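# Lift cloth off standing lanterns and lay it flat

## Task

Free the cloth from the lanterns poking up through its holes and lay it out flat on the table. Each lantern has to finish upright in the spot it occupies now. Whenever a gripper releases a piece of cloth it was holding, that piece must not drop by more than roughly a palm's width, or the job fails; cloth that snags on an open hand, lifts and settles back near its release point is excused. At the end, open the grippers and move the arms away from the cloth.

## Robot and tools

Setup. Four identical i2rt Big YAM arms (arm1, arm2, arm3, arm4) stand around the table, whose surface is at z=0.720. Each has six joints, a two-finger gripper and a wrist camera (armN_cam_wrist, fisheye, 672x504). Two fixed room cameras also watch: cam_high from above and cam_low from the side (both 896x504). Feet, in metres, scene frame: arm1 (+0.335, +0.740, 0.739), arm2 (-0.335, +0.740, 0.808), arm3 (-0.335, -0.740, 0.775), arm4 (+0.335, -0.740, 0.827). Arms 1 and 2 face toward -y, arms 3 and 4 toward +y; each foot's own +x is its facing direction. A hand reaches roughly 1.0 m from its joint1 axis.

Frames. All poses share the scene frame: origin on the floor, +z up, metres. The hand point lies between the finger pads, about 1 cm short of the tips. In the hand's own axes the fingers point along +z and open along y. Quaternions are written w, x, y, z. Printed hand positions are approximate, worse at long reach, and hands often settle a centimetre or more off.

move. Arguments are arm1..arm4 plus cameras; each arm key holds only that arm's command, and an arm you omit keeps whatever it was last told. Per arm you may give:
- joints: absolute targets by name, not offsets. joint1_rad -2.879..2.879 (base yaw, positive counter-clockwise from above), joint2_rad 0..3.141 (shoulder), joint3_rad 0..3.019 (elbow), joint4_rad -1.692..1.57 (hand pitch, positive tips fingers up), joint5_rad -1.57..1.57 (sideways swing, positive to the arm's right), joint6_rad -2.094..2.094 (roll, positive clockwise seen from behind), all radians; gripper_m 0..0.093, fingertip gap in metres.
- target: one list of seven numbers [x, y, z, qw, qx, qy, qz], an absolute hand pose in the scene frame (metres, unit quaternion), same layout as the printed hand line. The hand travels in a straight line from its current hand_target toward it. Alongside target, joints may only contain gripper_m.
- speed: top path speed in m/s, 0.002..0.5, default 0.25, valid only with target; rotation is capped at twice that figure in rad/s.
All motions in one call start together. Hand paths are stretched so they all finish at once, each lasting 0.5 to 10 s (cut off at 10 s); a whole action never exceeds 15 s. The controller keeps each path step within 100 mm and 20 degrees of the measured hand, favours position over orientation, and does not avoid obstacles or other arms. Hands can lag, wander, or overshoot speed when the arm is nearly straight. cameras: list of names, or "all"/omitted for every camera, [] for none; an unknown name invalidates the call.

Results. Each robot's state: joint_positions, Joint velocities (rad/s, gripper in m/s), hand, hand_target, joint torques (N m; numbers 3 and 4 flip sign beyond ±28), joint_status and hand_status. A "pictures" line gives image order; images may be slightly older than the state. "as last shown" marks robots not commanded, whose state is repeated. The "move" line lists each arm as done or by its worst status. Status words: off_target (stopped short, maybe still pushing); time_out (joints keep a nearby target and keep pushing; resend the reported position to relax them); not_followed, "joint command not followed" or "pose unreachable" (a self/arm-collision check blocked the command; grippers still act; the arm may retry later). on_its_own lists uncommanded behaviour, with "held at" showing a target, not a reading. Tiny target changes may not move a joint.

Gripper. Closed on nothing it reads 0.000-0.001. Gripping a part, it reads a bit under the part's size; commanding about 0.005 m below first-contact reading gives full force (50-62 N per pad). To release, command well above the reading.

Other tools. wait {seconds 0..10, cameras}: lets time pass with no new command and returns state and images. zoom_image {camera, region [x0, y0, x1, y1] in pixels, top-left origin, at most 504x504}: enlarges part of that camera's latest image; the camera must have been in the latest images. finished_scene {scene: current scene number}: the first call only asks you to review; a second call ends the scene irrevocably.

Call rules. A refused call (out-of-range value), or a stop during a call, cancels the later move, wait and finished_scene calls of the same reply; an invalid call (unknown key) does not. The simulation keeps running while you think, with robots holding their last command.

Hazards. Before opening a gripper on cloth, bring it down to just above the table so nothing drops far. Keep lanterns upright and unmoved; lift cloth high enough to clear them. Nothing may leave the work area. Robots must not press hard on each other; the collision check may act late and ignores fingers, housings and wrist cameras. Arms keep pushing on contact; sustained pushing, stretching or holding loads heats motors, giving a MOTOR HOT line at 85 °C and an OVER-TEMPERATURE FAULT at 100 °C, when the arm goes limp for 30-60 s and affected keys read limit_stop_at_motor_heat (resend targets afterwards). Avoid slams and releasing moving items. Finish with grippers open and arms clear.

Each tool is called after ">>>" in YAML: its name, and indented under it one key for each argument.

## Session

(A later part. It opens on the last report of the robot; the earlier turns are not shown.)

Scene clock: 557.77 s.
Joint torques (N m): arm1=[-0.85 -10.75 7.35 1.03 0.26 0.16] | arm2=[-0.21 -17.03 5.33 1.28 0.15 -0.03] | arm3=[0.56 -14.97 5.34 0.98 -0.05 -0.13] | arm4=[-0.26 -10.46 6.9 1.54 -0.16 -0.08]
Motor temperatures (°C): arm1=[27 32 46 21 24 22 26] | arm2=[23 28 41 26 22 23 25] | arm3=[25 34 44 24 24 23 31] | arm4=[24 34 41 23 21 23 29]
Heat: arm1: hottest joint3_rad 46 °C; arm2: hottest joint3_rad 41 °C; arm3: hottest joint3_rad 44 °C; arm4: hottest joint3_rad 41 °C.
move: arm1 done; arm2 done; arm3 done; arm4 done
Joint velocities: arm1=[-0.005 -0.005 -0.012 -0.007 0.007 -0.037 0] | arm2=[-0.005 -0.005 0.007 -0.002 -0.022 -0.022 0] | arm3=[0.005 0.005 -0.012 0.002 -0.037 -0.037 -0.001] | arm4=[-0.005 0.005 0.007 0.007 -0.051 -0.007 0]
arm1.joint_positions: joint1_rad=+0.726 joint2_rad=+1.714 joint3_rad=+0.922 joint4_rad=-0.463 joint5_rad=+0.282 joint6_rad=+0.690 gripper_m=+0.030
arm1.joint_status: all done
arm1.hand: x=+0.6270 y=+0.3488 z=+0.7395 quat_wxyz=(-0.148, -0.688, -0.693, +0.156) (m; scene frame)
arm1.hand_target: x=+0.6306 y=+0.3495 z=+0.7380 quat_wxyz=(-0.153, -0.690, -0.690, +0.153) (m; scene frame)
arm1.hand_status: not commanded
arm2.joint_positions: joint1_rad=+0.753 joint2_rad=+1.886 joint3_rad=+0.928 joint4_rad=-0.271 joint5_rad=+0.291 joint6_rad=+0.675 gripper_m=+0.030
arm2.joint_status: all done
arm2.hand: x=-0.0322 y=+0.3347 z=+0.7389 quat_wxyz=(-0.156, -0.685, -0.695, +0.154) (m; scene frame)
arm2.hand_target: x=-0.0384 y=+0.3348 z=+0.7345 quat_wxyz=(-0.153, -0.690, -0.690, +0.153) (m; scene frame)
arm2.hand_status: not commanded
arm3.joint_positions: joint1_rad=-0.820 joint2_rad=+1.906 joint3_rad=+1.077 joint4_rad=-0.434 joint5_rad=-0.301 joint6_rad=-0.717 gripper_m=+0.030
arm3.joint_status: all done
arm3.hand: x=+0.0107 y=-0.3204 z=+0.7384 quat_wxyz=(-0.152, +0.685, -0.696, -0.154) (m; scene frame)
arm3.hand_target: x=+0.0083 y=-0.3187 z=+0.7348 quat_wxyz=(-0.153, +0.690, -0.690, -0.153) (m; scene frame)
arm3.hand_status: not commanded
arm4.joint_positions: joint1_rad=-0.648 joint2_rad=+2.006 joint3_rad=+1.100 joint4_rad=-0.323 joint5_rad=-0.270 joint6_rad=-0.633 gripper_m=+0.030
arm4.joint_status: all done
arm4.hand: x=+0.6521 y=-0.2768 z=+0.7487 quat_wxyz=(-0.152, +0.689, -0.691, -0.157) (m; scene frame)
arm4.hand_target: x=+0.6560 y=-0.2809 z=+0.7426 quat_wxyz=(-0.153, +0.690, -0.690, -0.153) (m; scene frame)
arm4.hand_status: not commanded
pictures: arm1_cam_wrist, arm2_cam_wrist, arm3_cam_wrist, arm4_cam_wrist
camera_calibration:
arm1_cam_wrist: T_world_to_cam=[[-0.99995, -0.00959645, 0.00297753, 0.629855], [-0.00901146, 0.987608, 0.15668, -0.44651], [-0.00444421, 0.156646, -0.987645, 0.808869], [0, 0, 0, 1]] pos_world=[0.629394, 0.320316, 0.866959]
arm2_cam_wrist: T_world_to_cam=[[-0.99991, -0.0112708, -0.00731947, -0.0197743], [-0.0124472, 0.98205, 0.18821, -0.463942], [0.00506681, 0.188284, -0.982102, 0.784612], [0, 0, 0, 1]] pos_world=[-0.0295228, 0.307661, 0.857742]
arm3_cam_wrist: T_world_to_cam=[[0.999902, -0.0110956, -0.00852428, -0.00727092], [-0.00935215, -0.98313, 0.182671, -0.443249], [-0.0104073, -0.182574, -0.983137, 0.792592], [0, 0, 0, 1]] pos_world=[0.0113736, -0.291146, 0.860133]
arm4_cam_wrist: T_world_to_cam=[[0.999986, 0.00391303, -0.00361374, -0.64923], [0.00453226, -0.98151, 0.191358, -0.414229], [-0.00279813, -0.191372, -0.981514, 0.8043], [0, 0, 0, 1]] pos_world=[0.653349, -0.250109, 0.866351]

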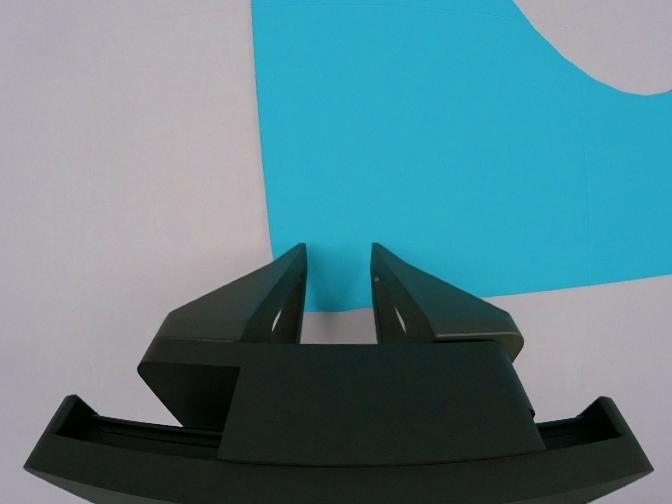

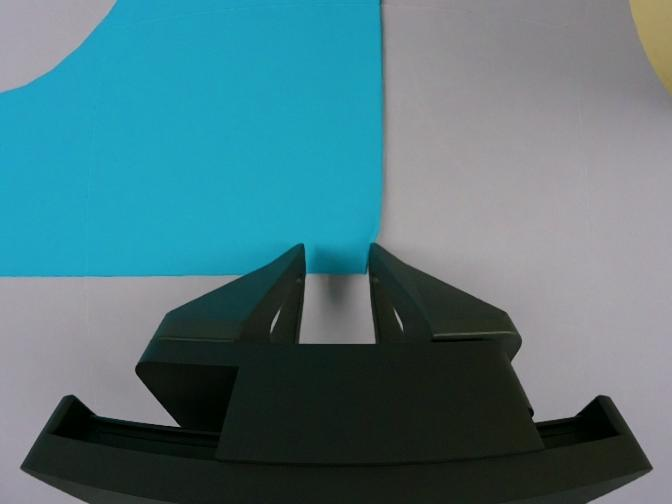

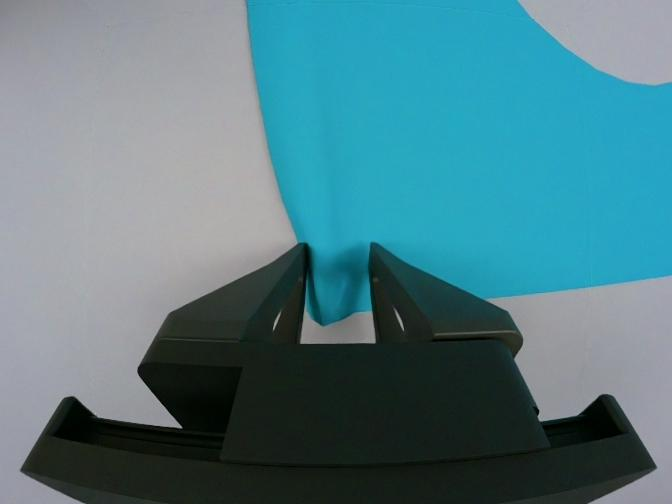

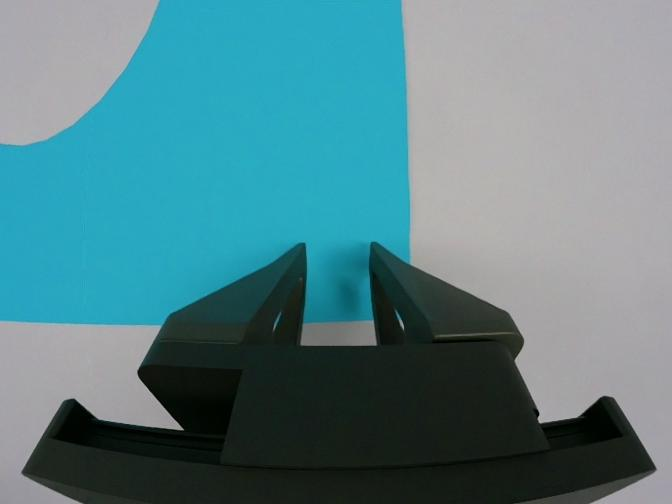

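>>> move:
  arm1: {"target": [0.6310, 0.3500, 0.860, 0.1531, 0.6903, 0.6903, -0.1531], "speed": 0.2}
  arm2: {"target": [-0.0380, 0.3350, 0.860, 0.1531, 0.6903, 0.6903, -0.1531], "speed": 0.2}
  arm3: {"joints": {"gripper_m": 0.06}}
  arm4: {"target": [0.6560, -0.2810, 0.865, 0.1531, -0.6903, 0.6903, 0.1531], "speed": 0.2}
  cameras: ["arm1_cam_wrist", "arm2_cam_wrist", "arm3_cam_wrist", "arm4_cam_wrist", "cam_high"]

Scene clock: 564.43 s.
Joint torques (N m): arm1=[-1.14 -9.41 12.7 0.23 0.24 0.11] | arm2=[-0.15 -15.5 11.69 0.38 0.19 0] | arm3=[0.5 -14.8 5.34 0.96 -0.05 -0.12] | arm4=[-0.15 -9.58 12.05 0.62 -0.15 -0.06]
Motor temperatures (°C): arm1=[27 32 44 21 24 22 25] | arm2=[23 28 40 26 22 23 25] | arm3=[25 34 43 24 24 23 30] | arm4=[24 35 40 23 21 23 29]
Heat: arm1: hottest joint3_rad 44 °C; arm2: hottest joint3_rad 40 °C; arm3: hottest joint3_rad 43 °C; arm4: hottest joint3_rad 40 °C.
move: arm1 off_target; arm2 off_target; arm3 done; arm4 off_target
Joint velocities: arm1=[0.005 -0.005 0.007 -0.012 0.037 -0.007 0.001] | arm2=[-0.005 -0.005 -0.007 -0.002 0.037 0.007 0] | arm3=[-0.005 -0.005 0.012 -0.007 0.022 -0.037 0] | arm4=[-0.015 -0.015 -0.012 0.002 -0.007 -0.066 0]
arm1.joint_positions: joint1_rad=+0.726 joint2_rad=+1.520 joint3_rad=+1.017 joint4_rad=-0.785 joint5_rad=+0.282 joint6_rad=+0.690 gripper_m=+0.030
arm1.joint_status: not commanded
arm1.hand: x=+0.6182 y=+0.3605 z=+0.8416 quat_wxyz=(-0.132, -0.688, -0.696, +0.155) (m; scene frame)
arm1.hand_target: x=+0.6311 y=+0.3500 z=+0.8604 quat_wxyz=(-0.153, -0.690, -0.690, +0.153) (m; scene frame)
arm1.hand_status: off_target (0.025 m and 2.5 deg from the pose sent, 0.121 m and 0.7 deg at the start)
arm2.joint_positions: joint1_rad=+0.753 joint2_rad=+1.634 joint3_rad=+0.952 joint4_rad=-0.591 joint5_rad=+0.291 joint6_rad=+0.675 gripper_m=+0.030
arm2.joint_status: not commanded
arm2.hand: x=-0.0483 y=+0.3518 z=+0.8417 quat_wxyz=(-0.134, -0.685, -0.700, +0.153) (m; scene frame)
arm2.hand_target: x=-0.0377 y=+0.3348 z=+0.8600 quat_wxyz=(-0.153, -0.690, -0.690, +0.153) (m; scene frame)
arm2.hand_status: off_target (0.027 m and 2.5 deg from the pose sent, 0.121 m and 0.9 deg at the start)
arm3.joint_positions: joint1_rad=-0.820 joint2_rad=+1.906 joint3_rad=+1.077 joint4_rad=-0.434 joint5_rad=-0.301 joint6_rad=-0.717 gripper_m=+0.060
arm3.joint_status: all done
arm3.hand: x=+0.0107 y=-0.3204 z=+0.7384 quat_wxyz=(-0.152, +0.685, -0.696, -0.154) (m; scene frame)
arm3.hand_target: x=+0.0083 y=-0.3187 z=+0.7348 quat_wxyz=(-0.153, +0.690, -0.690, -0.153) (m; scene frame)
arm3.hand_status: not commanded
arm4.joint_positions: joint1_rad=-0.648 joint2_rad=+1.776 joint3_rad=+1.119 joint4_rad=-0.594 joint5_rad=-0.269 joint6_rad=-0.633 gripper_m=+0.030
arm4.joint_status: not commanded
arm4.hand: x=+0.6426 y=-0.2899 z=+0.8563 quat_wxyz=(-0.141, +0.689, -0.693, -0.155) (m; scene frame)
arm4.hand_target: x=+0.6553 y=-0.2820 z=+0.8660 quat_wxyz=(-0.153, +0.690, -0.690, -0.153) (m; scene frame)
arm4.hand_status: off_target (0.018 m and 1.4 deg from the pose sent, 0.116 m and 0.5 deg at the start)
pictures: arm1_cam_wrist, arm2_cam_wrist, arm3_cam_wrist, arm4_cam_wrist, cam_high
camera_calibration:
arm1_cam_wrist: T_world_to_cam=[[-0.999645, -0.00951561, 0.0248761, 0.602138], [-0.00486548, 0.983526, 0.1807, -0.495392], [-0.0261857, 0.180515, -0.983224, 0.908968], [0, 0, 0, 1]] pos_world=[0.623316, 0.328879, 0.968257]
arm2_cam_wrist: T_world_to_cam=[[-0.999681, -0.0116673, 0.0223826, -0.0598005], [-0.00643983, 0.975305, 0.220768, -0.525092], [-0.0244056, 0.220554, -0.975069, 0.863733], [0, 0, 0, 1]] pos_world=[-0.042083, 0.320928, 0.959462]
arm3_cam_wrist: T_world_to_cam=[[0.999902, -0.0110956, -0.00852428, -0.00727092], [-0.00935215, -0.98313, 0.182671, -0.443249], [-0.0104073, -0.182574, -0.983137, 0.792592], [0, 0, 0, 1]] pos_world=[0.0113736, -0.291146, 0.860133]
arm4_cam_wrist: T_world_to_cam=[[0.999844, 0.00411134, -0.0171938, -0.627457], [0.00760404, -0.978031, 0.208322, -0.463109], [-0.0159596, -0.20842, -0.977909, 0.907803], [0, 0, 0, 1]] pos_world=[0.645368, -0.261151, 0.973436]

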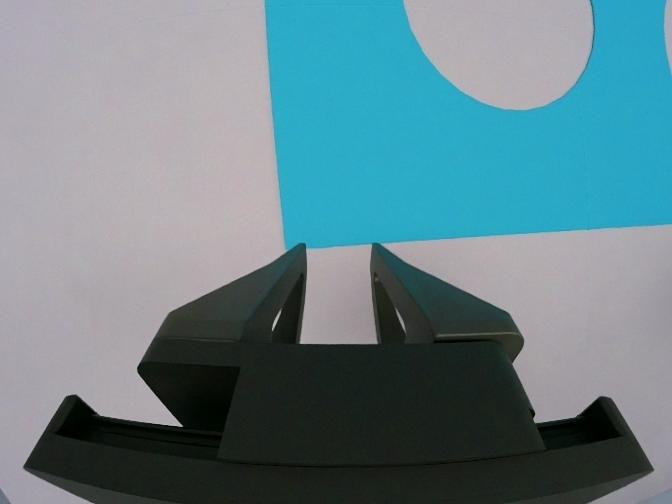

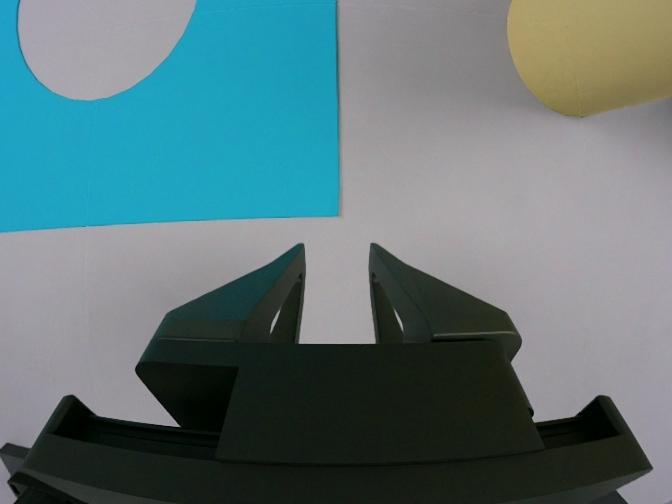

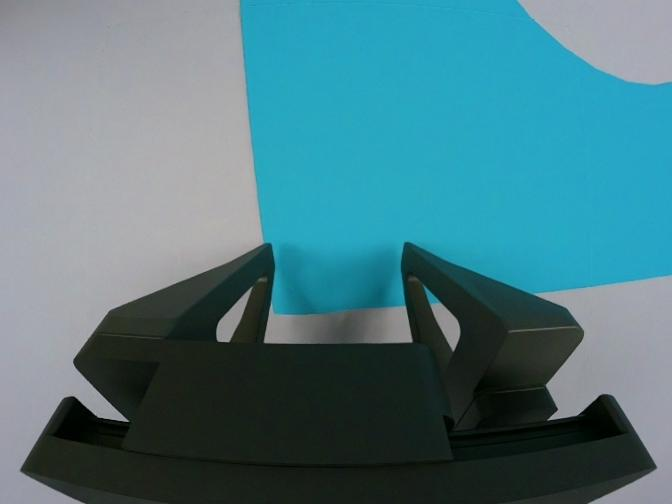

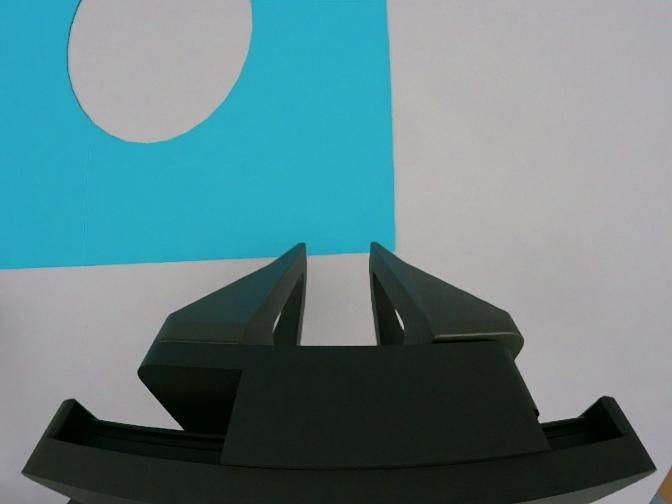

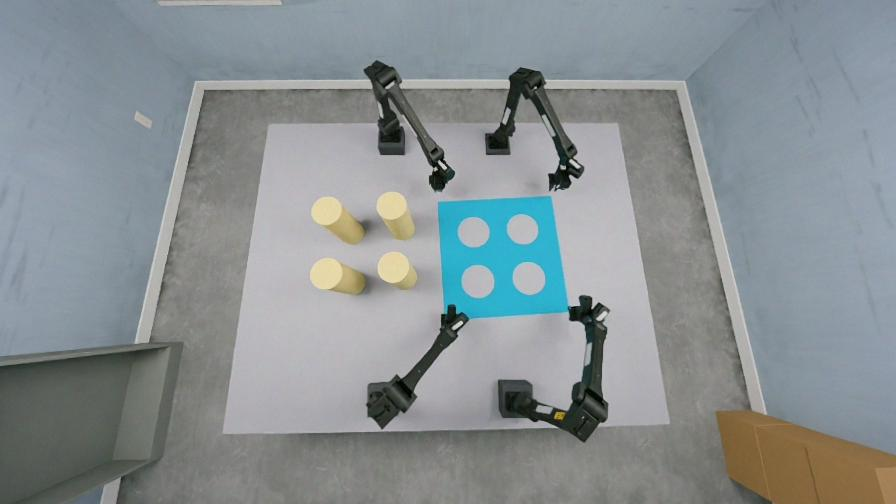

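>>> move:
  arm1: {"joints": {"joint2_rad": 0.9, "joint3_rad": 1.3, "joint4_rad": -1.2}}
  arm2: {"joints": {"joint2_rad": 0.9, "joint3_rad": 1.3, "joint4_rad": -1.2}}
  arm3: {"target": [0.0090, -0.3190, 0.870, 0.1531, -0.6903, 0.6903, 0.1531], "speed": 0.2}
  arm4: {"joints": {"joint2_rad": 0.9, "joint3_rad": 1.3, "joint4_rad": -1.2}}
  cameras: ["arm3_cam_wrist", "cam_high", "cam_low"]

Scene clock: 572.17 s.
Joint torques (N m): arm1=[-0.97 -2.02 12.16 1.02 0.24 0.11] | arm2=[-0.03 -5.42 11.34 1.03 0.13 -0.04] | arm3=[0.44 -14.86 9.57 -0.01 -0.05 -0.13] | arm4=[-0.26 0.03 13.04 1.36 -0.15 -0.04]
Motor temperatures (°C): arm1=[27 32 44 21 24 22 25] | arm2=[23 28 41 26 22 23 24] | arm3=[25 34 42 24 24 23 30] | arm4=[24 35 41 23 21 23 28]
Heat: arm1: hottest joint3_rad 44 °C; arm2: hottest joint3_rad 41 °C; arm3: hottest joint3_rad 42 °C; arm4: hottest joint3_rad 41 °C.
move: arm1 done; arm2 done; arm3 off_target; arm4 done
Joint velocities: arm1=[-0.005 -0.005 -0.007 0.007 0.007 -0.007 -0.001] | arm2=[0.005 0.005 0.017 0.002 -0.007 0.022 -0.001] | arm3=[0.005 -0.005 -0.017 0.002 0.007 -0.007 0.001] | arm4=[-0.005 0.005 -0.022 -0.002 -0.066 -0.007 0.001]
arm1.joint_positions: joint1_rad=+0.726 joint2_rad=+0.906 joint3_rad=+1.278 joint4_rad=-1.194 joint5_rad=+0.281 joint6_rad=+0.690 gripper_m=+0.030
arm1.joint_status: all done
arm1.hand: x=+0.5448 y=+0.4475 z=+1.1764 quat_wxyz=(-0.355, -0.669, -0.633, +0.161) (m; scene frame)
arm1.hand_target: x=+0.5447 y=+0.4501 z=+1.1887 quat_wxyz=(-0.366, -0.669, -0.627, +0.158) (m; scene frame)
arm1.hand_status: not commanded
arm2.joint_positions: joint1_rad=+0.752 joint2_rad=+0.906 joint3_rad=+1.280 joint4_rad=-1.188 joint5_rad=+0.291 joint6_rad=+0.675 gripper_m=+0.030
arm2.joint_status: all done
arm2.hand: x=-0.1290 y=+0.4381 z=+1.2432 quat_wxyz=(-0.353, -0.669, -0.634, +0.161) (m; scene frame)
arm2.hand_target: x=-0.1333 y=+0.4392 z=+1.2537 quat_wxyz=(-0.360, -0.672, -0.627, +0.161) (m; scene frame)
arm2.hand_status: not commanded
arm3.joint_positions: joint1_rad=-0.820 joint2_rad=+1.703 joint3_rad=+1.152 joint4_rad=-0.747 joint5_rad=-0.301 joint6_rad=-0.717 gripper_m=+0.060
arm3.joint_status: not commanded
arm3.hand: x=+0.0011 y=-0.3301 z=+0.8483 quat_wxyz=(-0.134, +0.684, -0.700, -0.154) (m; scene frame)
arm3.hand_target: x=+0.0098 y=-0.3182 z=+0.8690 quat_wxyz=(-0.153, +0.690, -0.690, -0.153) (m; scene frame)
arm3.hand_status: off_target (0.026 m and 2.5 deg from the pose sent, 0.132 m and 0.9 deg at the start)
arm4.joint_positions: joint1_rad=-0.648 joint2_rad=+0.895 joint3_rad=+1.278 joint4_rad=-1.192 joint5_rad=-0.268 joint6_rad=-0.633 gripper_m=+0.030
arm4.joint_status: all done
arm4.hand: x=+0.5269 y=-0.4372 z=+1.2665 quat_wxyz=(-0.351, +0.669, -0.632, -0.173) (m; scene frame)
arm4.hand_target: x=+0.5301 y=-0.4383 z=+1.2749 quat_wxyz=(-0.357, +0.669, -0.630, -0.169) (m; scene frame)
arm4.hand_status: not commanded
pictures: arm3_cam_wrist, cam_high, cam_low
camera_calibration:
arm3_cam_wrist: T_world_to_cam=[[0.999353, -0.0116332, -0.0340372, 0.0246258], [-0.00428997, -0.978051, 0.208322, -0.493067], [-0.0357135, -0.208041, -0.977468, 0.885581], [0, 0, 0, 1]] pos_world=[0.00490211, -0.297722, 0.969182]

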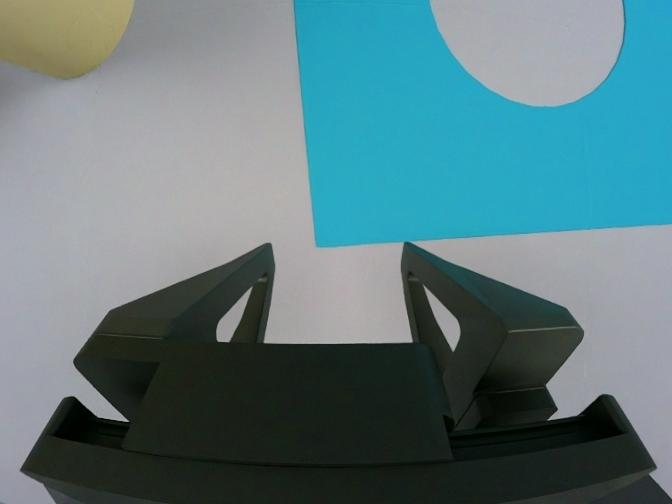

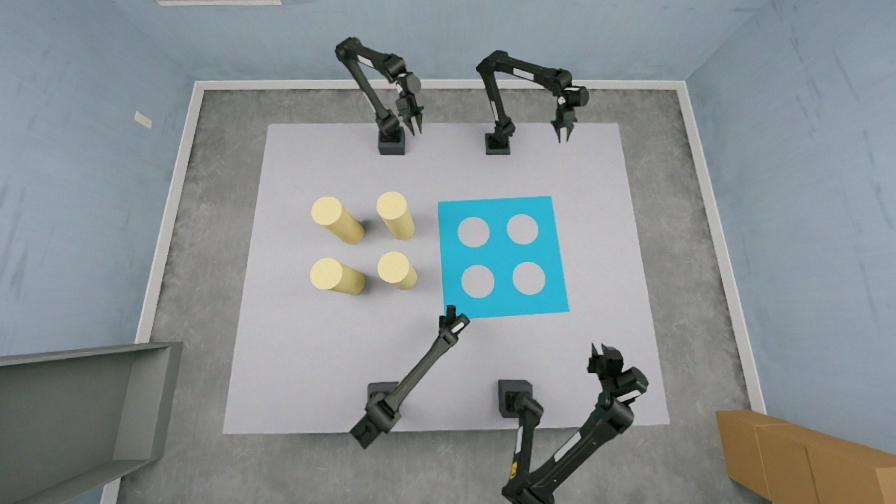

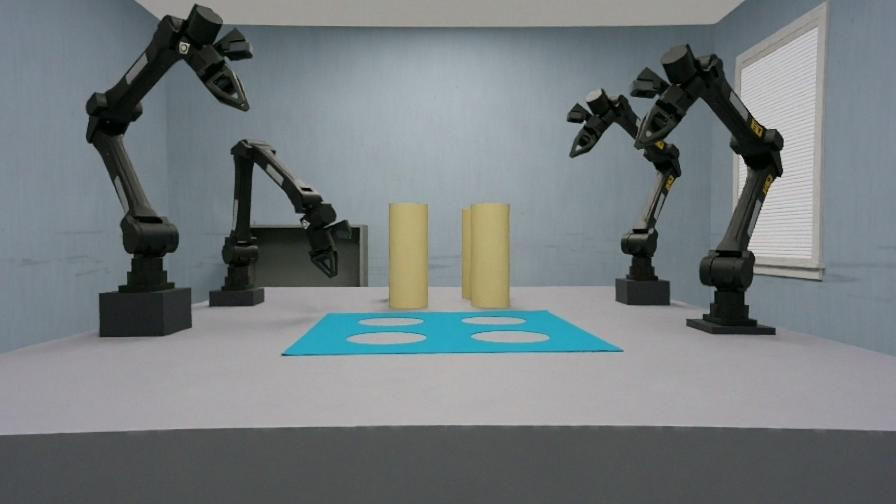

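>>> move:
  arm3: {"joints": {"joint2_rad": 0.9, "joint3_rad": 1.3, "joint4_rad": -1.2}}
  cameras: ["cam_high", "cam_low"]

Scene clock: 574.90 s.
Joint torques (N m): arm1=[-1.03 -2.26 12 0.95 0.24 0.06] | arm2=[-0.03 -5.3 11.38 1.01 0.13 -0.03] | arm3=[0.44 -2.37 9.72 0.65 -0.01 -0.1] | arm4=[-0.26 -0.03 13.05 1.35 -0.15 -0.04]
Motor temperatures (°C): arm1=[27 32 43 21 24 22 25] | arm2=[23 28 41 26 22 23 24] | arm3=[25 34 42 24 24 23 30] | arm4=[24 34 41 23 21 23 28]
Heat: arm1: hottest joint3_rad 43 °C; arm2: hottest joint3_rad 41 °C; arm3: hottest joint3_rad 42 °C; arm4: hottest joint3_rad 41 °C.
move: arm3 done
Joint velocities: arm1=[-0.024 0.005 0.012 0.002 0.022 -0.095 0] | arm2=[-0.005 -0.005 -0.007 -0.007 -0.081 0.007 -0.001] | arm3=[-0.024 0.005 -0.007 0.007 0.095 -0.066 0] | arm4=[-0.015 -0.005 0.002 0.002 -0.051 0.066 -0.001]
arm1.joint_positions: joint1_rad=+0.726 joint2_rad=+0.906 joint3_rad=+1.278 joint4_rad=-1.194 joint5_rad=+0.281 joint6_rad=+0.690 gripper_m=+0.030
arm1.joint_status: not commanded
arm1.hand: x=+0.5448 y=+0.4475 z=+1.1764 quat_wxyz=(-0.355, -0.669, -0.633, +0.161) (m; scene frame)
arm1.hand_target: x=+0.5447 y=+0.4501 z=+1.1887 quat_wxyz=(-0.366, -0.669, -0.627, +0.158) (m; scene frame)
arm1.hand_status: not commanded
arm2.joint_positions: joint1_rad=+0.752 joint2_rad=+0.906 joint3_rad=+1.280 joint4_rad=-1.188 joint5_rad=+0.291 joint6_rad=+0.675 gripper_m=+0.030
arm2.joint_status: not commanded
arm2.hand: x=-0.1290 y=+0.4381 z=+1.2432 quat_wxyz=(-0.353, -0.669, -0.634, +0.161) (m; scene frame)
arm2.hand_target: x=-0.1333 y=+0.4392 z=+1.2537 quat_wxyz=(-0.360, -0.672, -0.627, +0.161) (m; scene frame)
arm2.hand_status: not commanded
arm3.joint_positions: joint1_rad=-0.820 joint2_rad=+0.897 joint3_rad=+1.270 joint4_rad=-1.189 joint5_rad=-0.301 joint6_rad=-0.717 gripper_m=+0.060
arm3.joint_status: all done
arm3.hand: x=-0.1221 y=-0.4543 z=+1.2133 quat_wxyz=(-0.364, +0.668, -0.631, -0.153) (m; scene frame)
arm3.hand_target: x=-0.1235 y=-0.4537 z=+1.2263 quat_wxyz=(-0.372, +0.671, -0.623, -0.151) (m; scene frame)
arm3.hand_status: not commanded
arm4.joint_positions: joint1_rad=-0.648 joint2_rad=+0.895 joint3_rad=+1.278 joint4_rad=-1.192 joint5_rad=-0.268 joint6_rad=-0.633 gripper_m=+0.030
arm4.joint_status: not commanded
arm4.hand: x=+0.5269 y=-0.4372 z=+1.2665 quat_wxyz=(-0.351, +0.669, -0.632, -0.173) (m; scene frame)
arm4.hand_target: x=+0.5301 y=-0.4383 z=+1.2749 quat_wxyz=(-0.357, +0.669, -0.630, -0.169) (m; scene frame)
arm4.hand_status: not commanded
pictures: cam_high, cam_low

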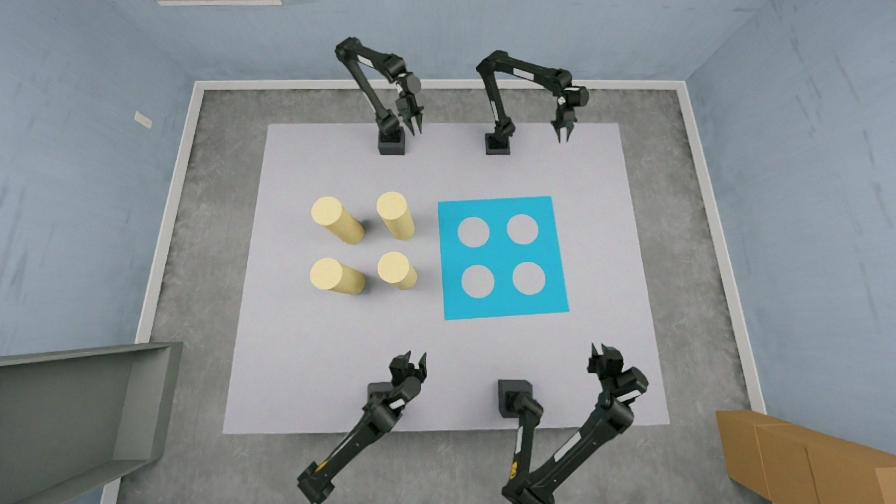

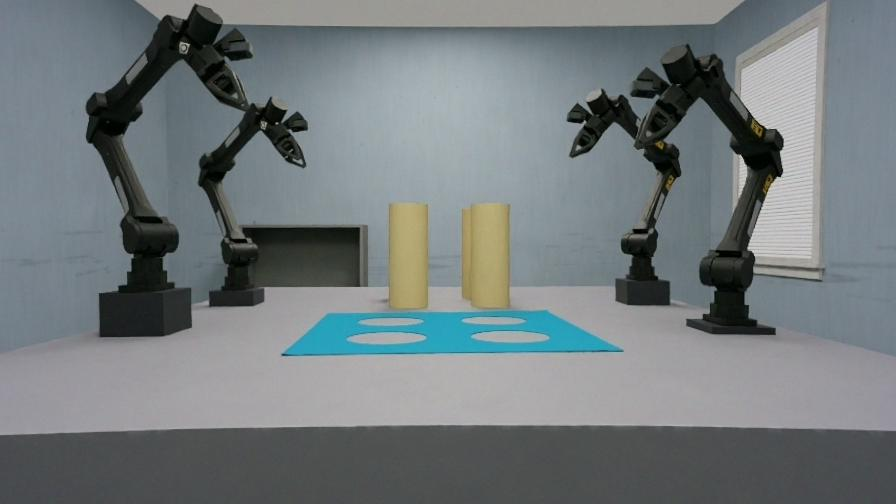

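The cloth lies flat beside the lanterns. All four lanterns are standing where they were, and every arm is clear. I'll start the finish check.

>>> finished_scene:
  scene: 2

This call ended nothing. Check each condition of the task against the scene as it is now, look again where you are not sure, and mend what is not met. Then call finished_scene again.

>>> zoom_image:
  camera: "cam_high"
  region: [280, 170, 600, 340]

>>> zoom_image:
  camera: "cam_low"
  region: [260, 180, 650, 380]

Scaled by 1.575.

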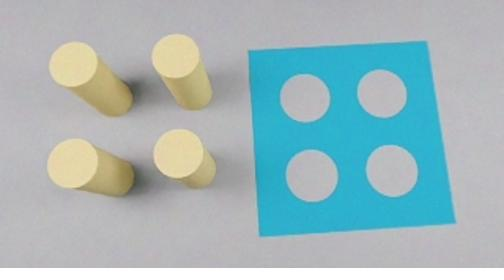

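Scaled by 1.292.

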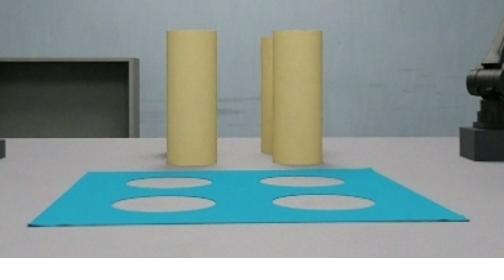

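>>> finished_scene:
  scene: 2

The scene is finished: the task was done.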